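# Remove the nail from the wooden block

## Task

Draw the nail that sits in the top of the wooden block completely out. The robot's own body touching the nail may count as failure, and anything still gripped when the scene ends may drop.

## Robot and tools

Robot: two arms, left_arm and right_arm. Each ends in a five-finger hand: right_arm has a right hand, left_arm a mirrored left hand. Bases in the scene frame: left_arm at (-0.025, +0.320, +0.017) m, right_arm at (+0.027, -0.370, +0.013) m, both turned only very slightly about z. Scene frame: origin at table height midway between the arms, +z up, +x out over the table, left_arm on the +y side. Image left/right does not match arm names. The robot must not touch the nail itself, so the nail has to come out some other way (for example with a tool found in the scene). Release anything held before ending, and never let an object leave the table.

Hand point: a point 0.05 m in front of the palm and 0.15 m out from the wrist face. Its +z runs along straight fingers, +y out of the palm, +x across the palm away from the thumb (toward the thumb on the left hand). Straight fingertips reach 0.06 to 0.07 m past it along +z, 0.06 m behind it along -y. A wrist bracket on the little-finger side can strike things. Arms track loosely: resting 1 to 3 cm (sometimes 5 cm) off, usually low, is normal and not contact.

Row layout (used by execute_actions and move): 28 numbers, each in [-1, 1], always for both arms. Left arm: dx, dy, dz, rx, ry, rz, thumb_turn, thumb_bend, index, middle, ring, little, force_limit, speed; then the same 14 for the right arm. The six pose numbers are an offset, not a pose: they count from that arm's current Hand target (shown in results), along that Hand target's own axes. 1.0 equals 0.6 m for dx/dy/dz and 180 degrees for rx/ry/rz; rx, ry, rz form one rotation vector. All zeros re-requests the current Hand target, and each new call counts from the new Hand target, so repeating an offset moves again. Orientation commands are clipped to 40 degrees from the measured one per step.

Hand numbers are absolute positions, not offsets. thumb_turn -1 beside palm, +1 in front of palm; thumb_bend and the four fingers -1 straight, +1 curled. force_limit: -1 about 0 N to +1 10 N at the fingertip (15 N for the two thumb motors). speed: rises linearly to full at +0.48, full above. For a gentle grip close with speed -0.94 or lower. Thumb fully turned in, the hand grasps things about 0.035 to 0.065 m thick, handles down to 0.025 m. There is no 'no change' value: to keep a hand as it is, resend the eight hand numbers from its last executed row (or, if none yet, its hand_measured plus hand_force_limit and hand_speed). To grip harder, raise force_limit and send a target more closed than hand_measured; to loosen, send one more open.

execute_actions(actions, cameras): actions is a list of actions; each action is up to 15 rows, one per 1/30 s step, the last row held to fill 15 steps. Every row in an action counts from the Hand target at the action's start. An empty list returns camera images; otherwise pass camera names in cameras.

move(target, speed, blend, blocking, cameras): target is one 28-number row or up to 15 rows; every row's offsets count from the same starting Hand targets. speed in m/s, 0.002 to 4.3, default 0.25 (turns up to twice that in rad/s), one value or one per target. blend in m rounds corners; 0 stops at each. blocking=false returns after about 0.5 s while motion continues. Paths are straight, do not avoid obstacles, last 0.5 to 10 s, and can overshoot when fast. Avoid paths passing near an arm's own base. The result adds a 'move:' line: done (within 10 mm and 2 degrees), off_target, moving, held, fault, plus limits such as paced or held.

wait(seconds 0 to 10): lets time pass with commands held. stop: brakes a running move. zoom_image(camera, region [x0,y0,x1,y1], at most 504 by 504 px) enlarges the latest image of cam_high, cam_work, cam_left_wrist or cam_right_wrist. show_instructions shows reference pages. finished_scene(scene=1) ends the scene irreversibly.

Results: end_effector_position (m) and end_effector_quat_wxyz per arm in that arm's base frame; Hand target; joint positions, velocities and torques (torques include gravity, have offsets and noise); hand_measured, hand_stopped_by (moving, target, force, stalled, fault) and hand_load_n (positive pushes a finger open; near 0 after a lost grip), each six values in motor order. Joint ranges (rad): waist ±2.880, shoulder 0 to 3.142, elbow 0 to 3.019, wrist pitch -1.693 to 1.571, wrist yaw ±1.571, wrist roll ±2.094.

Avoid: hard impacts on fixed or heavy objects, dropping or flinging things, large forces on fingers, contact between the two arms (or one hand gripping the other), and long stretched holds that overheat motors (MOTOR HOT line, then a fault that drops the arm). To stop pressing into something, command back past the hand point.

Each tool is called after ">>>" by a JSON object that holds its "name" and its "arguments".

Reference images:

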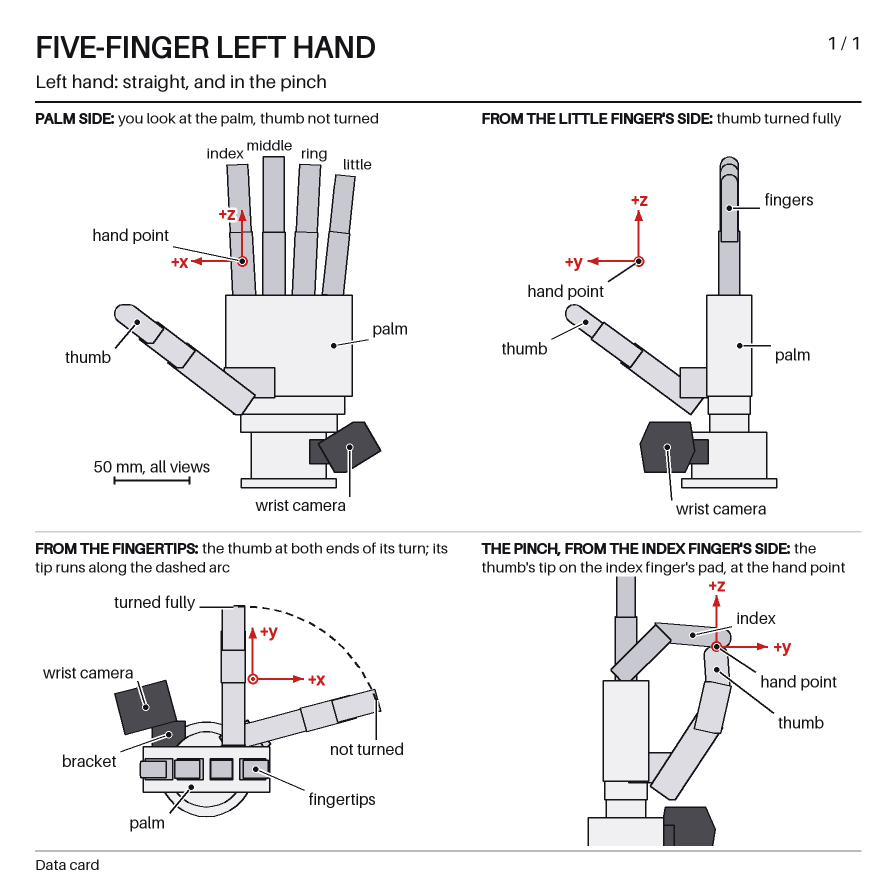

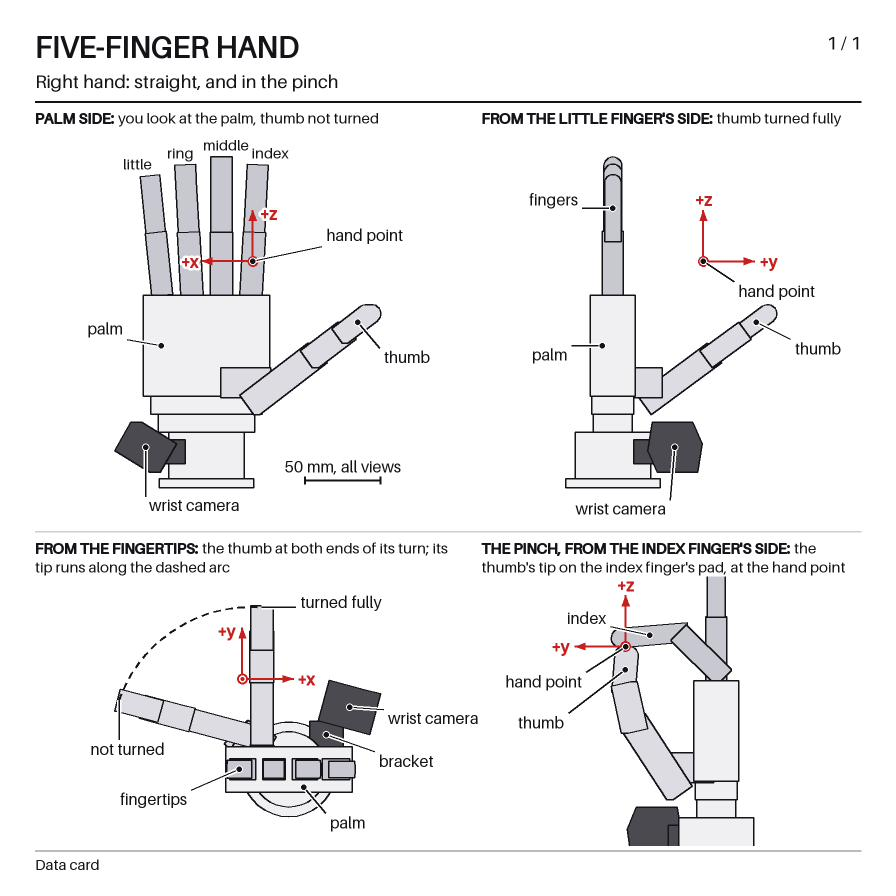

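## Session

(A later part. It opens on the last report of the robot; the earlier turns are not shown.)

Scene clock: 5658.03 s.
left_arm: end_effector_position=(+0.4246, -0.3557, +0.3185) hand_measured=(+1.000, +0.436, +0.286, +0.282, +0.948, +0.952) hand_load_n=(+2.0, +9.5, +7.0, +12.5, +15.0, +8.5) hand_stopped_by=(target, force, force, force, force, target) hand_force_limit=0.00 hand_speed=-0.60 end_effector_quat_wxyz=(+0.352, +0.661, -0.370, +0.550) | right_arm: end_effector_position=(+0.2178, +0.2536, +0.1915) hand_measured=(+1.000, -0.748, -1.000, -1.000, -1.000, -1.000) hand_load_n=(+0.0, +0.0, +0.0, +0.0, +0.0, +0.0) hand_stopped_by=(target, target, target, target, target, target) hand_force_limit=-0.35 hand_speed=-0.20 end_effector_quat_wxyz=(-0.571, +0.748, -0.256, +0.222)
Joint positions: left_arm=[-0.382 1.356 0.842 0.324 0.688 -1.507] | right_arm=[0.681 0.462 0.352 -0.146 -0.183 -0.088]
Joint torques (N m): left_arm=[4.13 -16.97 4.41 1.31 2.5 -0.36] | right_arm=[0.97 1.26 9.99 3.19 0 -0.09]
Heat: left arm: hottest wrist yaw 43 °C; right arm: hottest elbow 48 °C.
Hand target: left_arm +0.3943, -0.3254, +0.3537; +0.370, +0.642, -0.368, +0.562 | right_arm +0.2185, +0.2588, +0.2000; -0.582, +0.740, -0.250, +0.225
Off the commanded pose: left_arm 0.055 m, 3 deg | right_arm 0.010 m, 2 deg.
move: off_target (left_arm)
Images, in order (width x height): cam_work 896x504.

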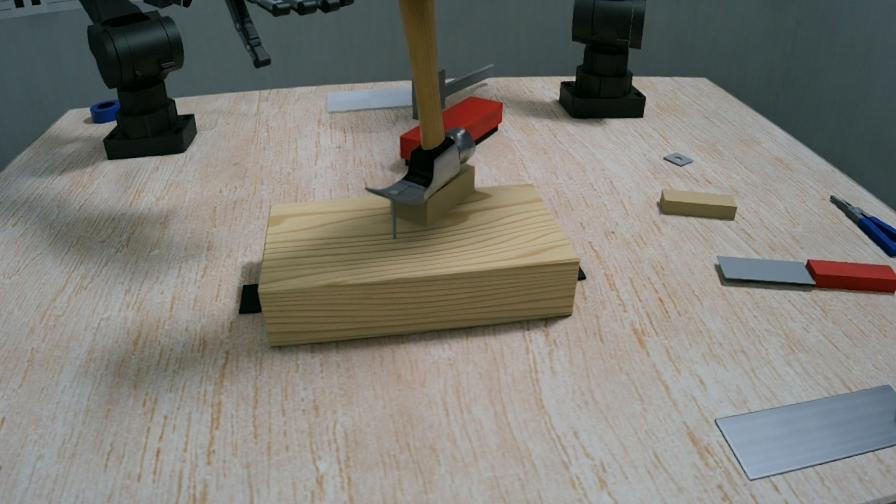

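>>> {"name": "move", "arguments": {"target": [[-0.0040,0.0160,-0.0340,-0.0004,0.0252,0.0118,1,1,1,1,0.95,0.955,0,-0.6,0,0,0,0,0,0,1,-0.75,-1,-1,-1,-1,-0.35,-0.2]], "speed": 0.03, "cameras": ["cam_work","cam_right_wrist"]}}

>>> {"name": "zoom_image", "arguments": {"camera": "cam_work", "region": [370, 160, 450, 240]}}

>>> {"name": "zoom_image", "arguments": {"camera": "cam_right_wrist", "region": [285, 150, 385, 250]}}

Scene clock: 5667.30 s.
left_arm: end_effector_position=(+0.3746, -0.3175, +0.3228) hand_measured=(+1.000, +0.436, +0.286, +0.282, +0.948, +0.954) hand_load_n=(+1.5, +9.5, +6.5, +12.0, +4.0, +3.5) hand_stopped_by=(target, force, force, force, force, target) hand_force_limit=0.00 hand_speed=-0.60 end_effector_quat_wxyz=(+0.374, +0.632, -0.370, +0.569) | right_arm: end_effector_position=(+0.2178, +0.2536, +0.1915) hand_measured=(+1.000, -0.748, -1.000, -1.000, -1.000, -1.000) hand_load_n=(+0.0, +0.0, +0.0, +0.0, +0.0, +0.0) hand_stopped_by=(target, target, target, target, target, target) hand_force_limit=-0.35 hand_speed=-0.20 end_effector_quat_wxyz=(-0.571, +0.748, -0.256, +0.222)
Joint positions: left_arm=[-0.327 1.231 0.682 0.448 0.782 -1.549] | right_arm=[0.681 0.462 0.352 -0.146 -0.183 -0.088]
Joint torques (N m): left_arm=[2.43 -8.94 9.24 2.61 0.22 -0.35] | right_arm=[0.97 1.38 9.94 3.22 -0.01 -0.08]
Heat: left arm: hottest wrist yaw 43 °C; right arm: hottest elbow 48 °C.
Hand target: left_arm +0.3765, -0.3114, +0.3538; +0.374, +0.612, -0.365, +0.594 | right_arm +0.2185, +0.2588, +0.2000; -0.582, +0.740, -0.250, +0.225
Off the commanded pose: left_arm 0.032 m, 4 deg | right_arm 0.010 m, 2 deg.
move: off_target (left_arm)
Images, in order (width x height): cam_work 896x504, cam_right_wrist 616x616.

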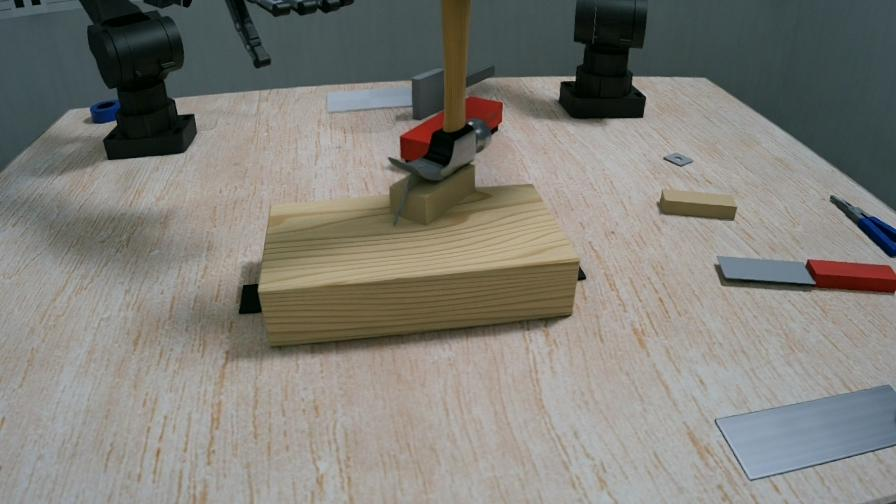

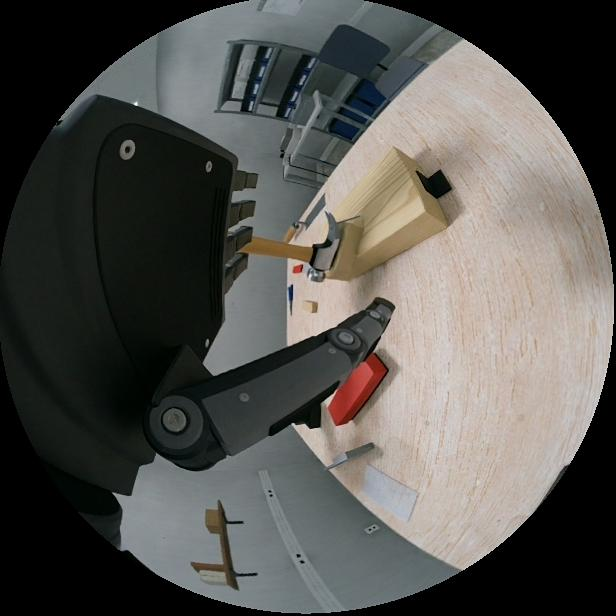

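Scaled by 6.300 from the camera's 896x504 image, which has a finer 1280x720 frame.

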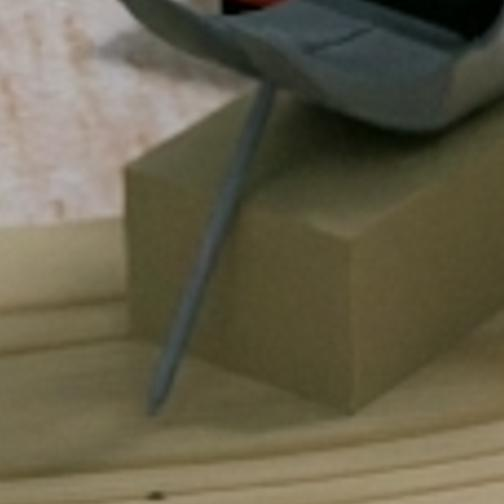

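Scaled by 5.040 from the camera's 616x616 image, which has a finer 880x880 frame.

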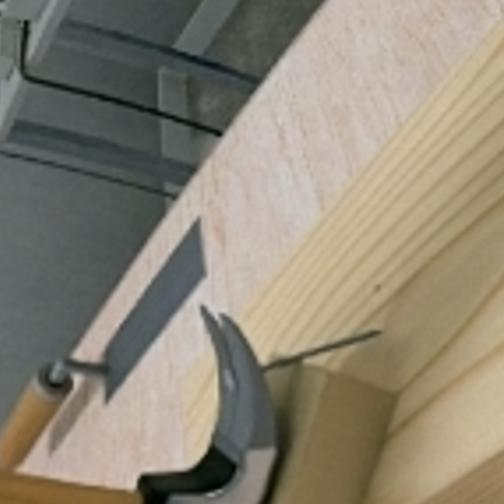

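>>> {"name": "zoom_image", "arguments": {"camera": "cam_work", "region": [370, 120, 490, 240]}}

>>> {"name": "zoom_image", "arguments": {"camera": "cam_right_wrist", "region": [295, 190, 375, 270]}}

Scaled by 4.200 from the camera's 896x504 image, which has a finer 1280x720 frame.

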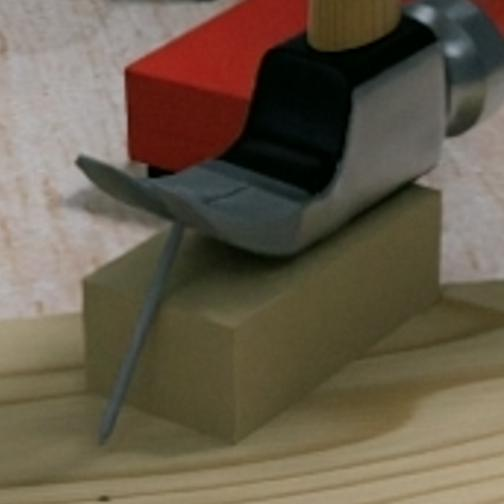

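Scaled by 6.300 from the camera's 616x616 image, which has a finer 880x880 frame.

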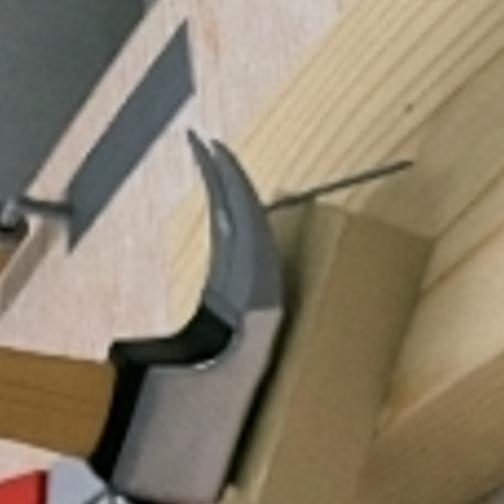

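>>> {"name": "move", "arguments": {"target": [[0.0400,0.0008,-0.0005,0,0,0,1,1,1,1,0.95,0.955,0,-0.6,0,0,0,0,0,0,1,-0.75,-1,-1,-1,-1,-0.35,-0.2]], "speed": 0.03, "cameras": ["cam_work","cam_right_wrist","cam_high"]}}

>>> {"name": "zoom_image", "arguments": {"camera": "cam_work", "region": [370, 120, 490, 240]}}

>>> {"name": "zoom_image", "arguments": {"camera": "cam_right_wrist", "region": [275, 170, 375, 270]}}

Scene clock: 5708.07 s.
left_arm: end_effector_position=(+0.3689, -0.3153, +0.3279) hand_measured=(+1.000, +0.436, +0.286, +0.282, +0.948, +0.954) hand_load_n=(+2.0, +9.5, +6.5, +12.5, +4.0, +3.0) hand_stopped_by=(target, force, force, force, force, target) hand_force_limit=0.00 hand_speed=-0.60 end_effector_quat_wxyz=(+0.376, +0.640, -0.368, +0.561) | right_arm: end_effector_position=(+0.2178, +0.2536, +0.1915) hand_measured=(+1.000, -0.748, -1.000, -1.000, -1.000, -1.000) hand_load_n=(+0.0, +0.0, +0.0, +0.0, -0.5, +0.0) hand_stopped_by=(target, target, target, target, target, target) hand_force_limit=-0.35 hand_speed=-0.20 end_effector_quat_wxyz=(-0.571, +0.748, -0.256, +0.222)
Joint positions: left_arm=[-0.326 1.196 0.682 0.388 0.782 -1.551] | right_arm=[0.681 0.462 0.352 -0.146 -0.183 -0.088]
Joint torques (N m): left_arm=[2.37 -8.88 12.15 1.87 0.25 -0.34] | right_arm=[0.79 1.26 9.91 3.22 -0.02 -0.09]
Heat: left arm: hottest elbow 42 °C; right arm: hottest elbow 48 °C.
Hand target: left_arm +0.3766, -0.3115, +0.3779; +0.374, +0.612, -0.365, +0.594 | right_arm +0.2185, +0.2588, +0.2000; -0.582, +0.740, -0.250, +0.225
Off the commanded pose: left_arm 0.051 m, 5 deg | right_arm 0.010 m, 2 deg.
move: off_target (left_arm)
Images, in order (width x height): cam_high 896x504, cam_work 896x504, cam_right_wrist 616x616.

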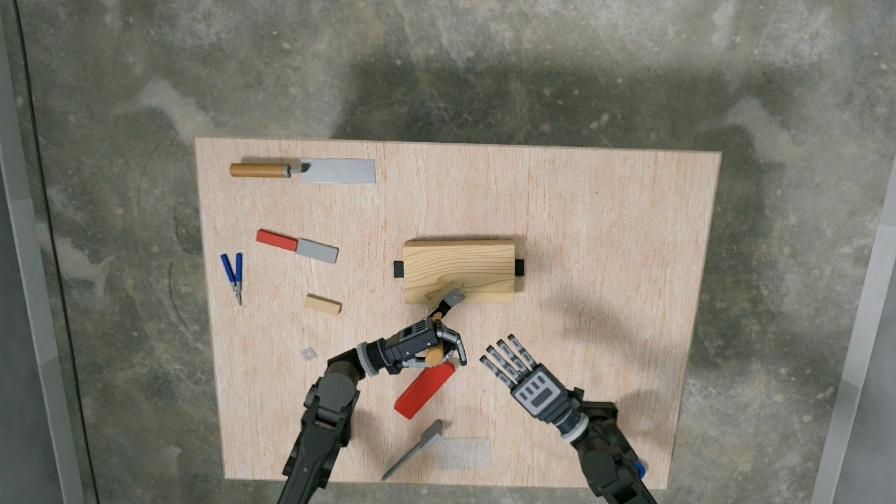

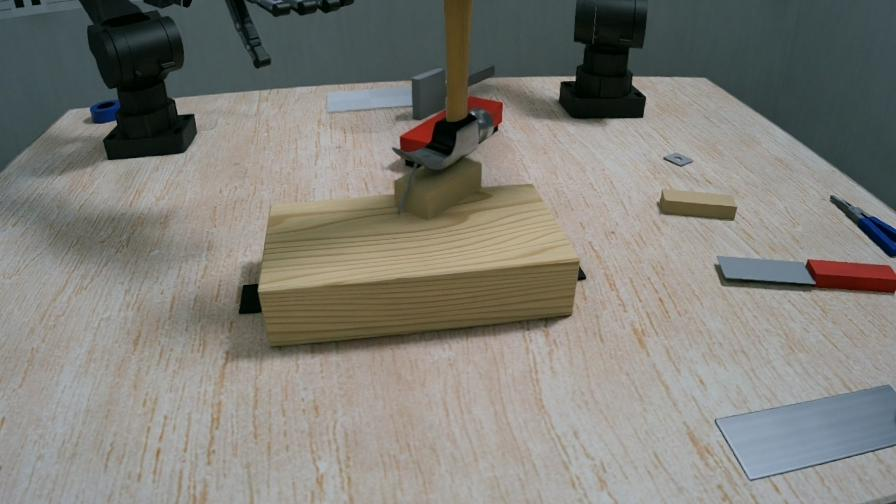

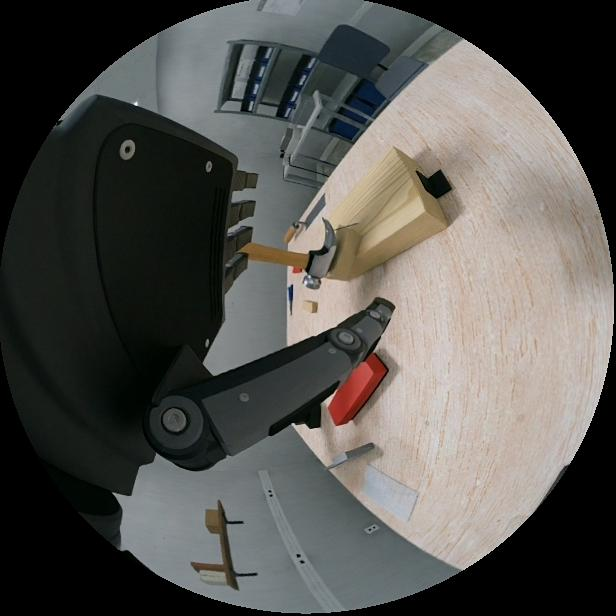

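Scaled by 4.200 from the camera's 896x504 image, which has a finer 1280x720 frame.

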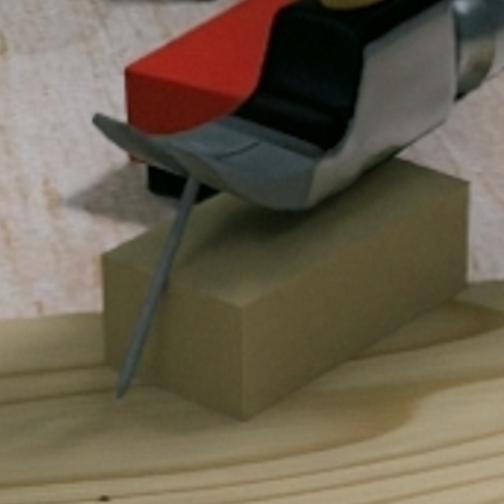

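Scaled by 5.040 from the camera's 616x616 image, which has a finer 880x880 frame.

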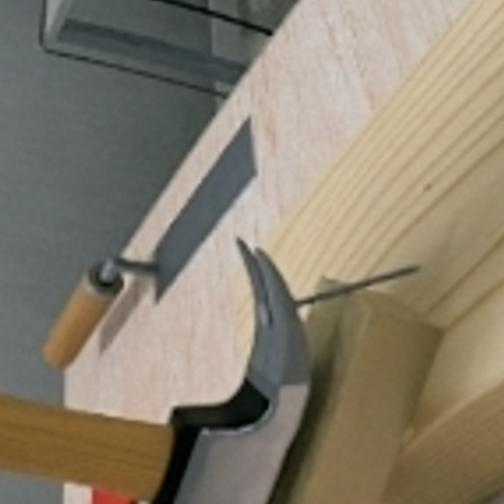

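>>> {"name": "move", "arguments": {"target": [[0.0420,-0.0060,0.0145,0,0,0,1,1,1,1,0.95,0.955,0,-0.6,0,0,0,0,0,0,1,-0.75,-1,-1,-1,-1,-0.35,-0.2]], "speed": 0.03, "cameras": ["cam_work","cam_right_wrist","cam_high"]}}

>>> {"name": "zoom_image", "arguments": {"camera": "cam_work", "region": [370, 120, 490, 240]}}

>>> {"name": "zoom_image", "arguments": {"camera": "cam_high", "region": [410, 240, 500, 330]}}

Scene clock: 5718.97 s.
left_arm: end_effector_position=(+0.3750, -0.3171, +0.3433) hand_measured=(+1.000, +0.436, +0.286, +0.282, +0.948, +0.954) hand_load_n=(+1.5, +9.5, +6.5, +12.5, +3.5, +3.0) hand_stopped_by=(target, force, force, force, force, target) hand_force_limit=0.00 hand_speed=-0.60 end_effector_quat_wxyz=(+0.376, +0.645, -0.365, +0.555) | right_arm: end_effector_position=(+0.2178, +0.2536, +0.1915) hand_measured=(+1.000, -0.748, -1.000, -1.000, -1.000, -1.000) hand_load_n=(+0.0, +0.0, -0.5, +0.0, +0.0, +0.0) hand_stopped_by=(target, target, target, target, target, target) hand_force_limit=-0.35 hand_speed=-0.20 end_effector_quat_wxyz=(-0.571, +0.748, -0.256, +0.222)
Joint positions: left_arm=[-0.326 1.185 0.727 0.317 0.779 -1.551] | right_arm=[0.681 0.462 0.352 -0.146 -0.183 -0.088]
Joint torques (N m): left_arm=[1.85 -8.76 13.75 1.94 0.09 -0.33] | right_arm=[0.97 1.44 9.94 3.21 0 -0.1]
Heat: left arm: hottest elbow 44 °C; right arm: hottest elbow 48 °C.
Hand target: left_arm +0.3844, -0.3177, +0.4026; +0.374, +0.612, -0.365, +0.593 | right_arm +0.2185, +0.2588, +0.2000; -0.582, +0.740, -0.250, +0.225
Off the commanded pose: left_arm 0.060 m, 6 deg | right_arm 0.010 m, 2 deg.
move: off_target (left_arm)
Images, in order (width x height): cam_high 896x504, cam_work 896x504, cam_right_wrist 616x616.

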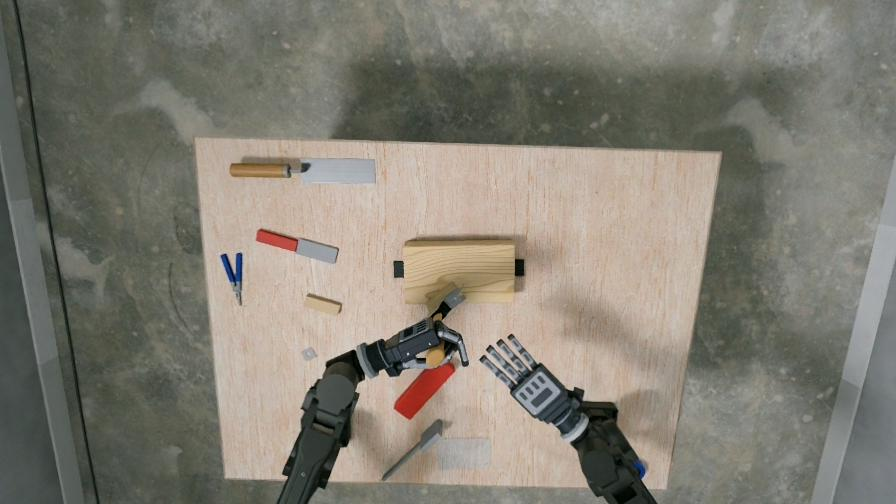

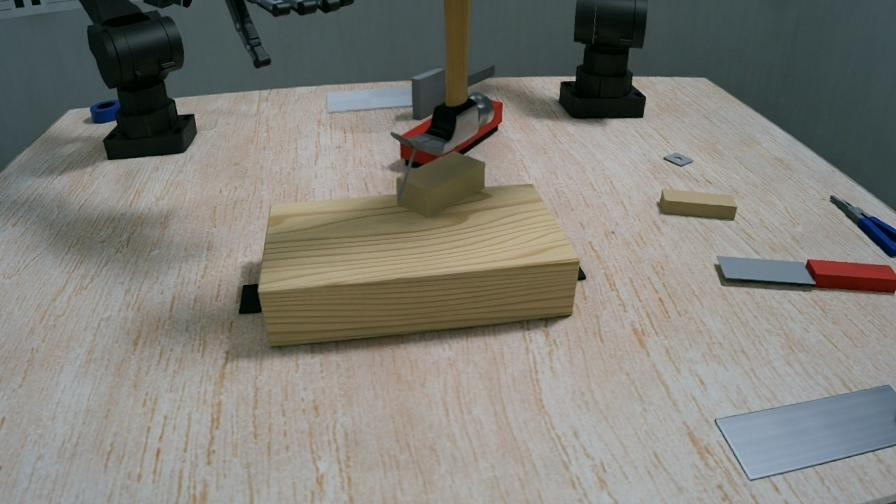

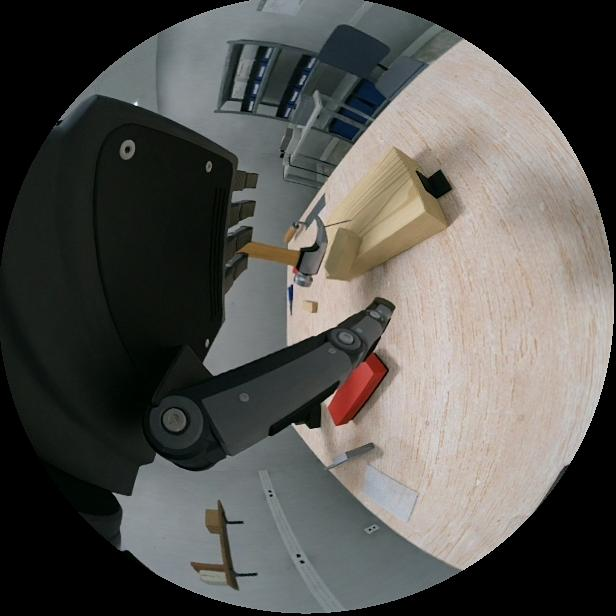

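Scaled by 4.200 from the camera's 896x504 image, which has a finer 1280x720 frame.

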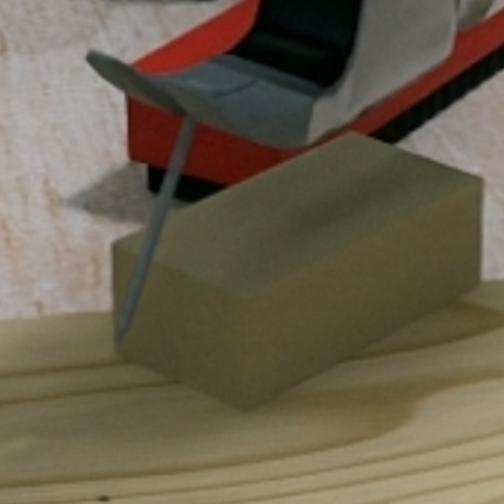

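Scaled by 5.600 from the camera's 896x504 image, which has a finer 1280x720 frame.

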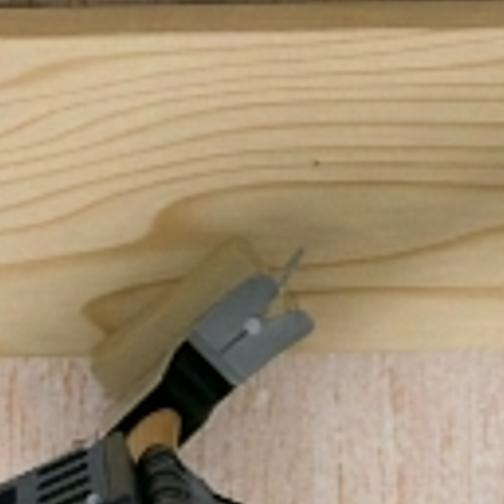

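>>> {"name": "move", "arguments": {"target": [[0.0457,0.0012,-0.0007,0,0,0,1,1,1,1,0.95,0.955,0,-0.6,0,0,0,0,0,0,1,-0.75,-1,-1,-1,-1,-0.35,-0.2],[0.0505,-0.1978,-0.0037,0.2489,0.0060,-0.0038,1,1,1,1,0.95,0.955,0,-0.6,0,0,0,0,0,0,1,-0.75,-1,-1,-1,-1,-0.35,-0.2]], "speed": 0.07, "blend": 0.01, "cameras": ["all"]}}

>>> {"name": "zoom_image", "arguments": {"camera": "cam_work", "region": [400, 60, 600, 260]}}

>>> {"name": "zoom_image", "arguments": {"camera": "cam_high", "region": [360, 190, 480, 310]}}

Scene clock: 5935.60 s.
left_arm: end_effector_position=(+0.4901, -0.2547, +0.3735) hand_measured=(+1.000, +0.436, +0.286, +0.282, +0.948, +0.954) hand_load_n=(+2.0, +9.5, +6.5, +12.5, +3.5, +3.5) hand_stopped_by=(target, force, force, force, force, target) hand_force_limit=0.00 hand_speed=-0.60 end_effector_quat_wxyz=(+0.100, +0.738, -0.116, +0.657) | right_arm: end_effector_position=(+0.2178, +0.2536, +0.1915) hand_measured=(+1.000, -0.748, -1.000, -1.000, -1.000, -1.000) hand_load_n=(+0.0, +0.0, +0.0, +0.0, +0.0, +0.0) hand_stopped_by=(target, target, target, target, target, target) hand_force_limit=-0.35 hand_speed=-0.20 end_effector_quat_wxyz=(-0.571, +0.748, -0.256, +0.222)
Joint positions: left_arm=[-0.404 1.112 0.777 0.218 -0.097 -1.578] | right_arm=[0.681 0.462 0.352 -0.146 -0.183 -0.088]
Joint torques (N m): left_arm=[0.56 -7.65 12.75 2.7 -0.09 -0.25] | right_arm=[1.2 1.2 9.91 3.22 -0.02 -0.08]
Heat: left arm: hottest elbow 57 °C; right arm: hottest elbow 48 °C.
Hand target: left_arm +0.4900, -0.2619, +0.4301; +0.119, +0.705, -0.104, +0.691 | right_arm +0.2185, +0.2588, +0.2000; -0.582, +0.740, -0.250, +0.225
Off the commanded pose: left_arm 0.057 m, 6 deg | right_arm 0.010 m, 2 deg.
move: off_target (left_arm)

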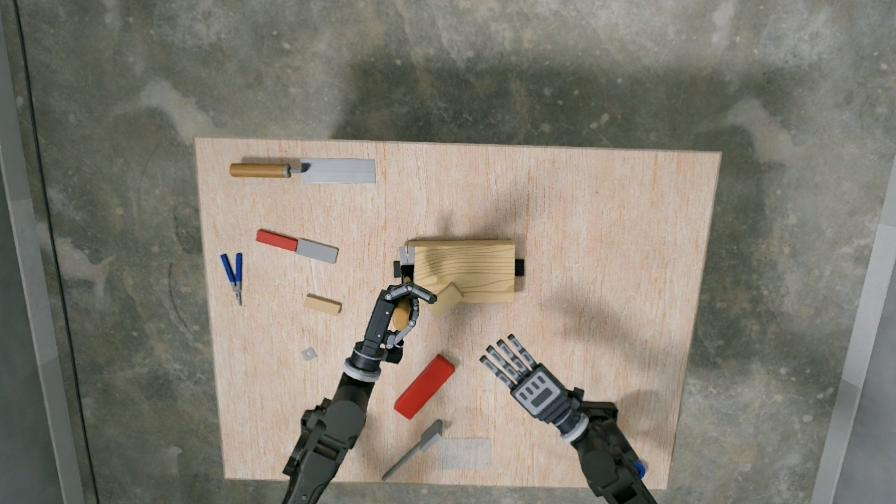

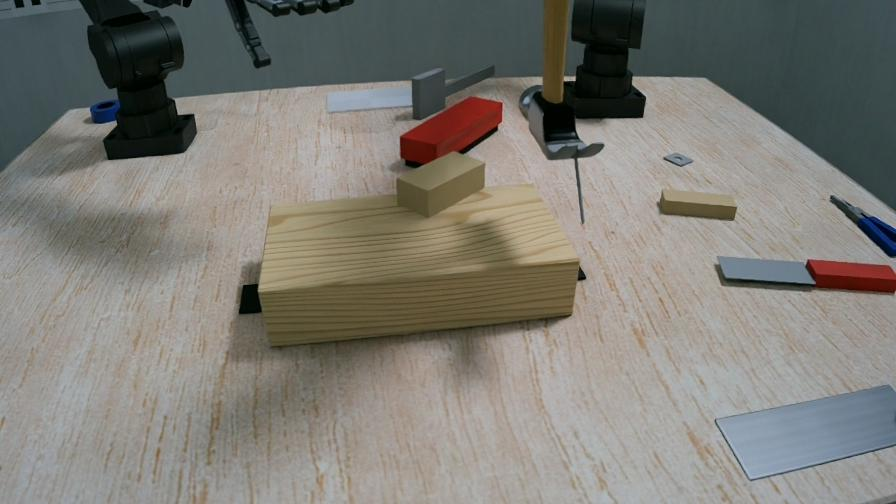

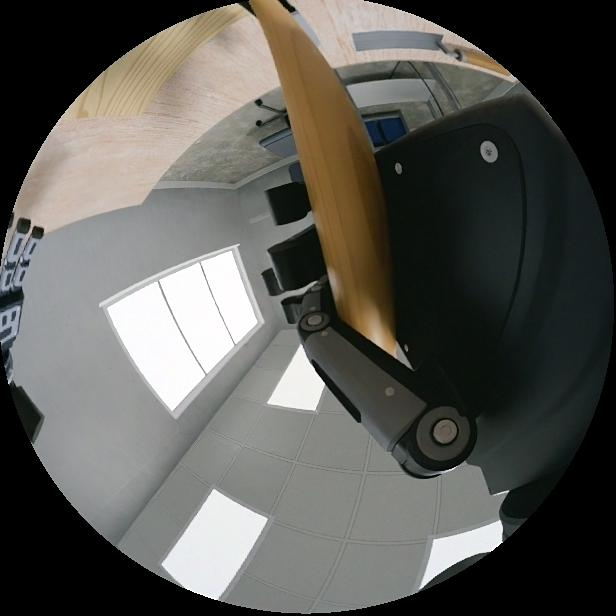

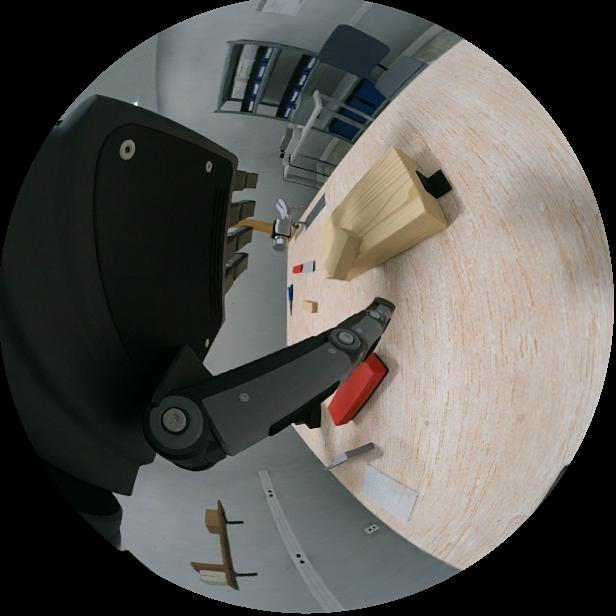

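Scaled by 2.520 from the camera's 896x504 image, which has a finer 1280x720 frame.

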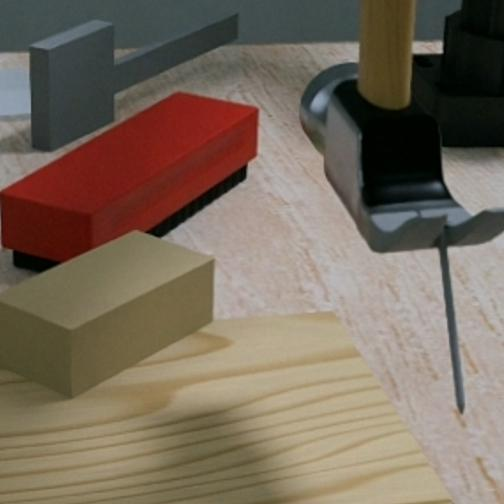

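Scaled by 4.200 from the camera's 896x504 image, which has a finer 1280x720 frame.

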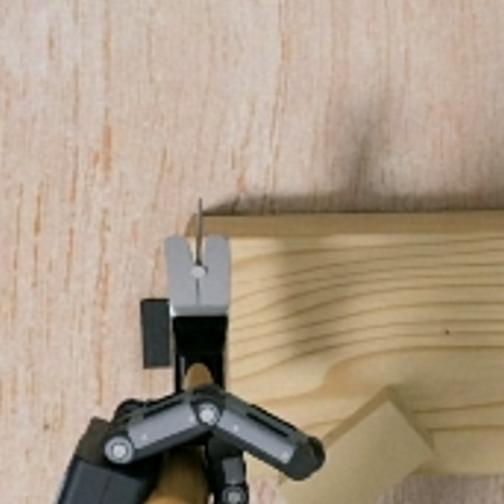

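>>> {"name": "move", "arguments": {"target": [[-0.0467,0.0382,-0.0175,-0.0042,-0.0111,0.1315,1,1,1,1,0.95,0.955,0,-0.6,0,0,0,0,0,0,1,-0.75,-1,-1,-1,-1,-0.35,-0.2]], "speed": 0.06, "cameras": ["cam_high","cam_work"]}}

>>> {"name": "zoom_image", "arguments": {"camera": "cam_work", "region": [480, 60, 680, 260]}}

>>> {"name": "zoom_image", "arguments": {"camera": "cam_high", "region": [340, 210, 460, 330]}}

Scene clock: 5975.50 s.
left_arm: end_effector_position=(+0.4739, -0.2737, +0.3394) hand_measured=(+1.000, +0.436, +0.286, +0.282, +0.948, +0.954) hand_load_n=(+2.0, +9.5, +6.5, +12.5, +2.5, +5.5) hand_stopped_by=(target, force, force, force, force, target) hand_force_limit=0.00 hand_speed=-0.60 end_effector_quat_wxyz=(-0.022, +0.719, -0.257, +0.645) | right_arm: end_effector_position=(+0.2178, +0.2536, +0.1915) hand_measured=(+1.000, -0.748, -1.000, -1.000, -1.000, -1.000) hand_load_n=(+0.0, +0.0, -0.5, +0.0, +0.0, +0.0) hand_stopped_by=(target, target, target, target, target, target) hand_force_limit=-0.35 hand_speed=-0.20 end_effector_quat_wxyz=(-0.571, +0.748, -0.256, +0.222)
Joint positions: left_arm=[-0.45 1.099 0.777 0.153 -0.138 -1.217] | right_arm=[0.681 0.462 0.352 -0.146 -0.183 -0.088]
Joint torques (N m): left_arm=[0.62 -8.82 13 2.44 -0.12 0.22] | right_arm=[1.2 1.26 9.98 3.26 -0.01 -0.08]
Heat: left arm: hottest elbow 56 °C; right arm: hottest elbow 48 °C.
Hand target: left_arm +0.4723, -0.2808, +0.4028; -0.022, +0.680, -0.253, +0.688 | right_arm +0.2185, +0.2588, +0.2000; -0.582, +0.740, -0.250, +0.225
Off the commanded pose: left_arm 0.064 m, 7 deg | right_arm 0.010 m, 2 deg.
move: off_target (left_arm)
Images, in order (width x height): cam_high 896x504, cam_work 896x504.

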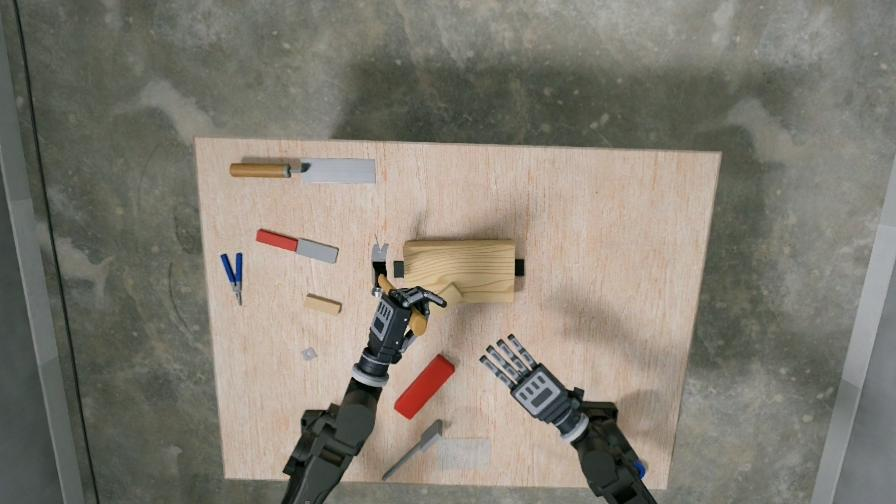

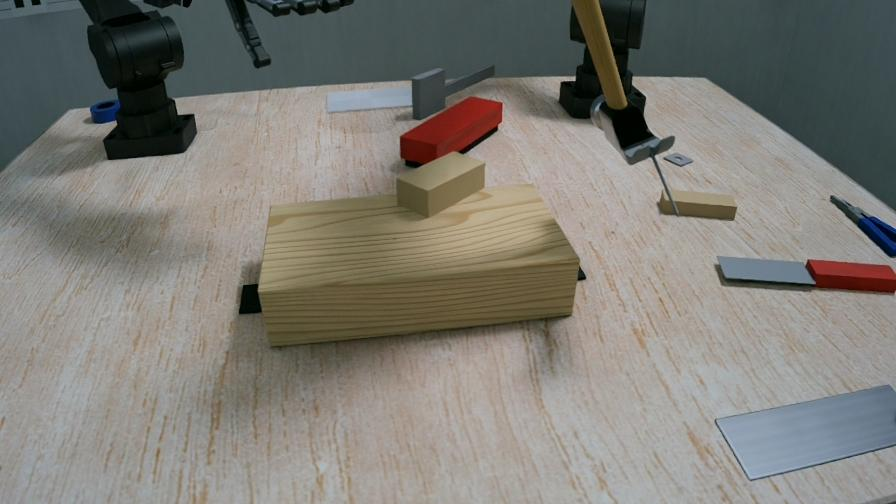

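Scaled by 2.520 from the camera's 896x504 image, which has a finer 1280x720 frame.

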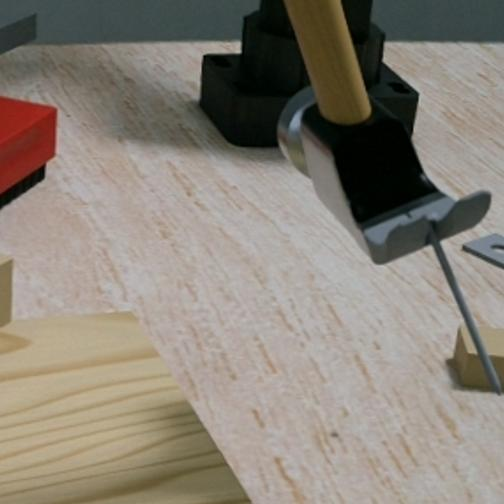

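Scaled by 4.200 from the camera's 896x504 image, which has a finer 1280x720 frame.

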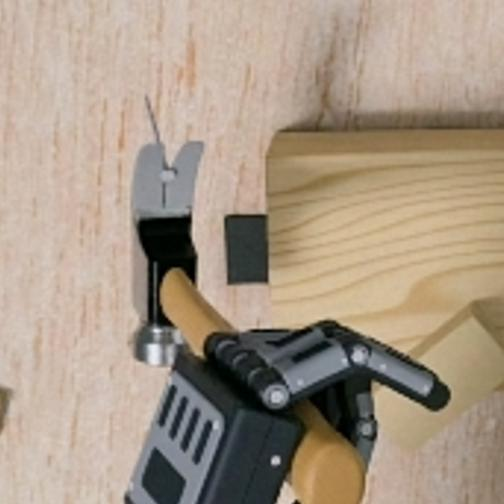

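>>> {"name": "move", "arguments": {"target": [[-0.1445,0.0808,0.0462,0.0030,0.0014,0.0422,1,1,1,1,0.95,0.955,0,-0.6,0,0,0,0,0,0,1,-0.75,-1,-1,-1,-1,-0.35,-0.2]], "speed": 0.06, "cameras": ["cam_high","cam_work"]}}

>>> {"name": "zoom_image", "arguments": {"camera": "cam_work", "region": [480, 100, 680, 300]}}

>>> {"name": "zoom_image", "arguments": {"camera": "cam_high", "region": [340, 210, 460, 330]}}

Scene clock: 6005.43 s.
left_arm: end_effector_position=(+0.4873, -0.2904, +0.2641) hand_measured=(+1.000, +0.436, +0.286, +0.282, +0.948, +0.954) hand_load_n=(+2.0, +9.5, +6.5, +12.5, +2.5, +5.5) hand_stopped_by=(target, force, force, force, force, target) hand_force_limit=0.00 hand_speed=-0.60 end_effector_quat_wxyz=(-0.064, +0.695, -0.296, +0.652) | right_arm: end_effector_position=(+0.2178, +0.2536, +0.1915) hand_measured=(+1.000, -0.748, -1.000, -1.000, -1.000, -1.000) hand_load_n=(+0.0, +0.0, +0.0, +0.0, +0.0, +0.0) hand_stopped_by=(target, target, target, target, target, target) hand_force_limit=-0.35 hand_speed=-0.20 end_effector_quat_wxyz=(-0.571, +0.748, -0.256, +0.222)
Joint positions: left_arm=[-0.477 1.263 0.687 0.432 -0.171 -1.095] | right_arm=[0.681 0.462 0.352 -0.146 -0.183 -0.088]
Joint torques (N m): left_arm=[0.5 -8.53 9.81 3.96 -0.15 0.36] | right_arm=[0.97 1.44 9.91 3.19 -0.01 -0.09]
Heat: left arm: hottest elbow 55 °C; right arm: hottest elbow 48 °C.
Hand target: left_arm +0.4898, -0.2994, +0.3029; -0.071, +0.660, -0.294, +0.688 | right_arm +0.2185, +0.2588, +0.2000; -0.582, +0.740, -0.250, +0.225
Off the commanded pose: left_arm 0.040 m, 6 deg | right_arm 0.010 m, 2 deg.
move: off_target (left_arm)
Images, in order (width x height): cam_high 896x504, cam_work 896x504.

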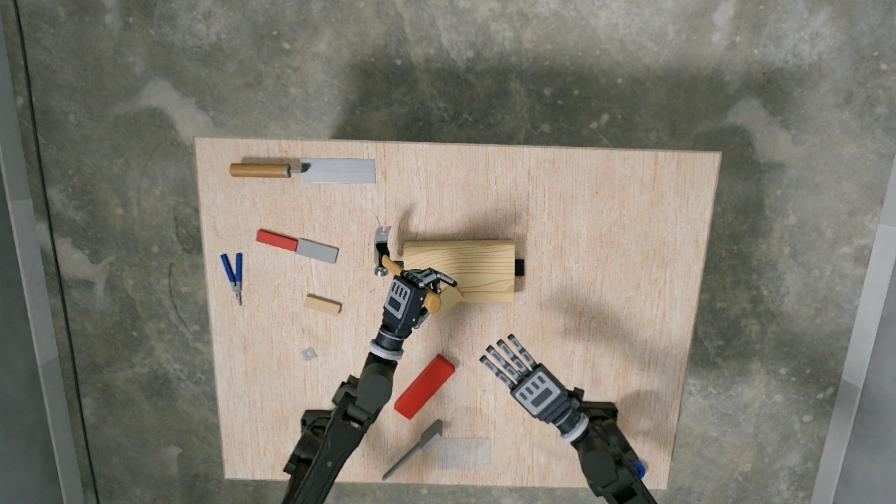

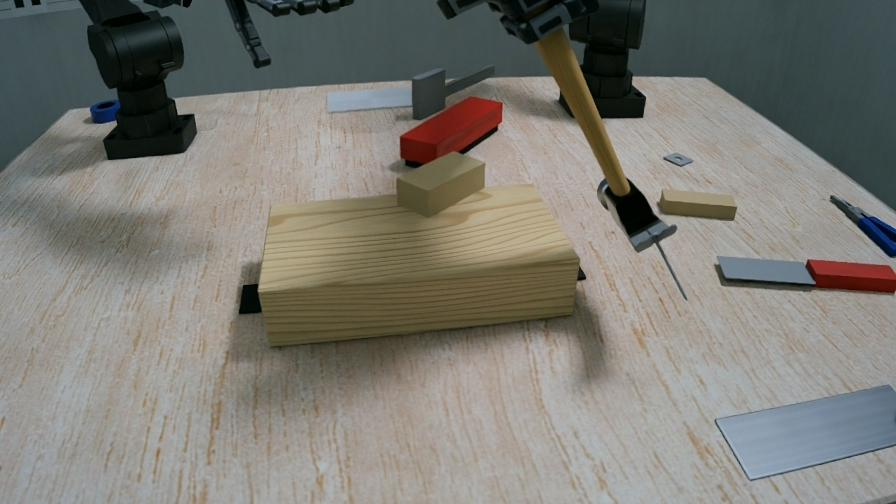

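Scaled by 2.520 from the camera's 896x504 image, which has a finer 1280x720 frame.

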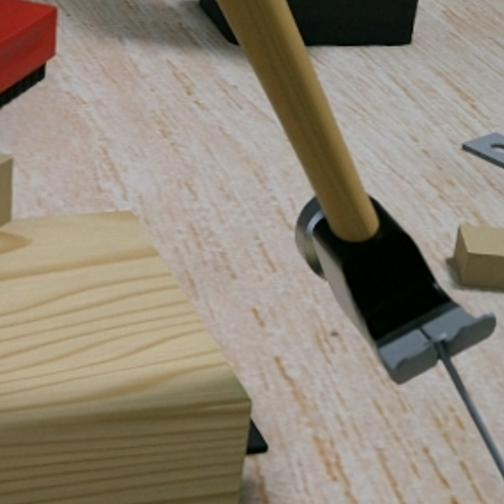

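Scaled by 4.200 from the camera's 896x504 image, which has a finer 1280x720 frame.

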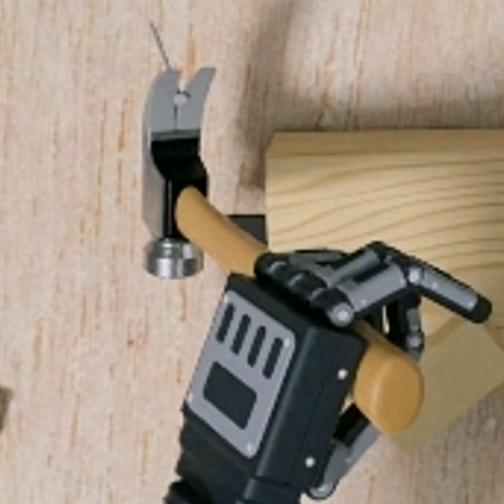

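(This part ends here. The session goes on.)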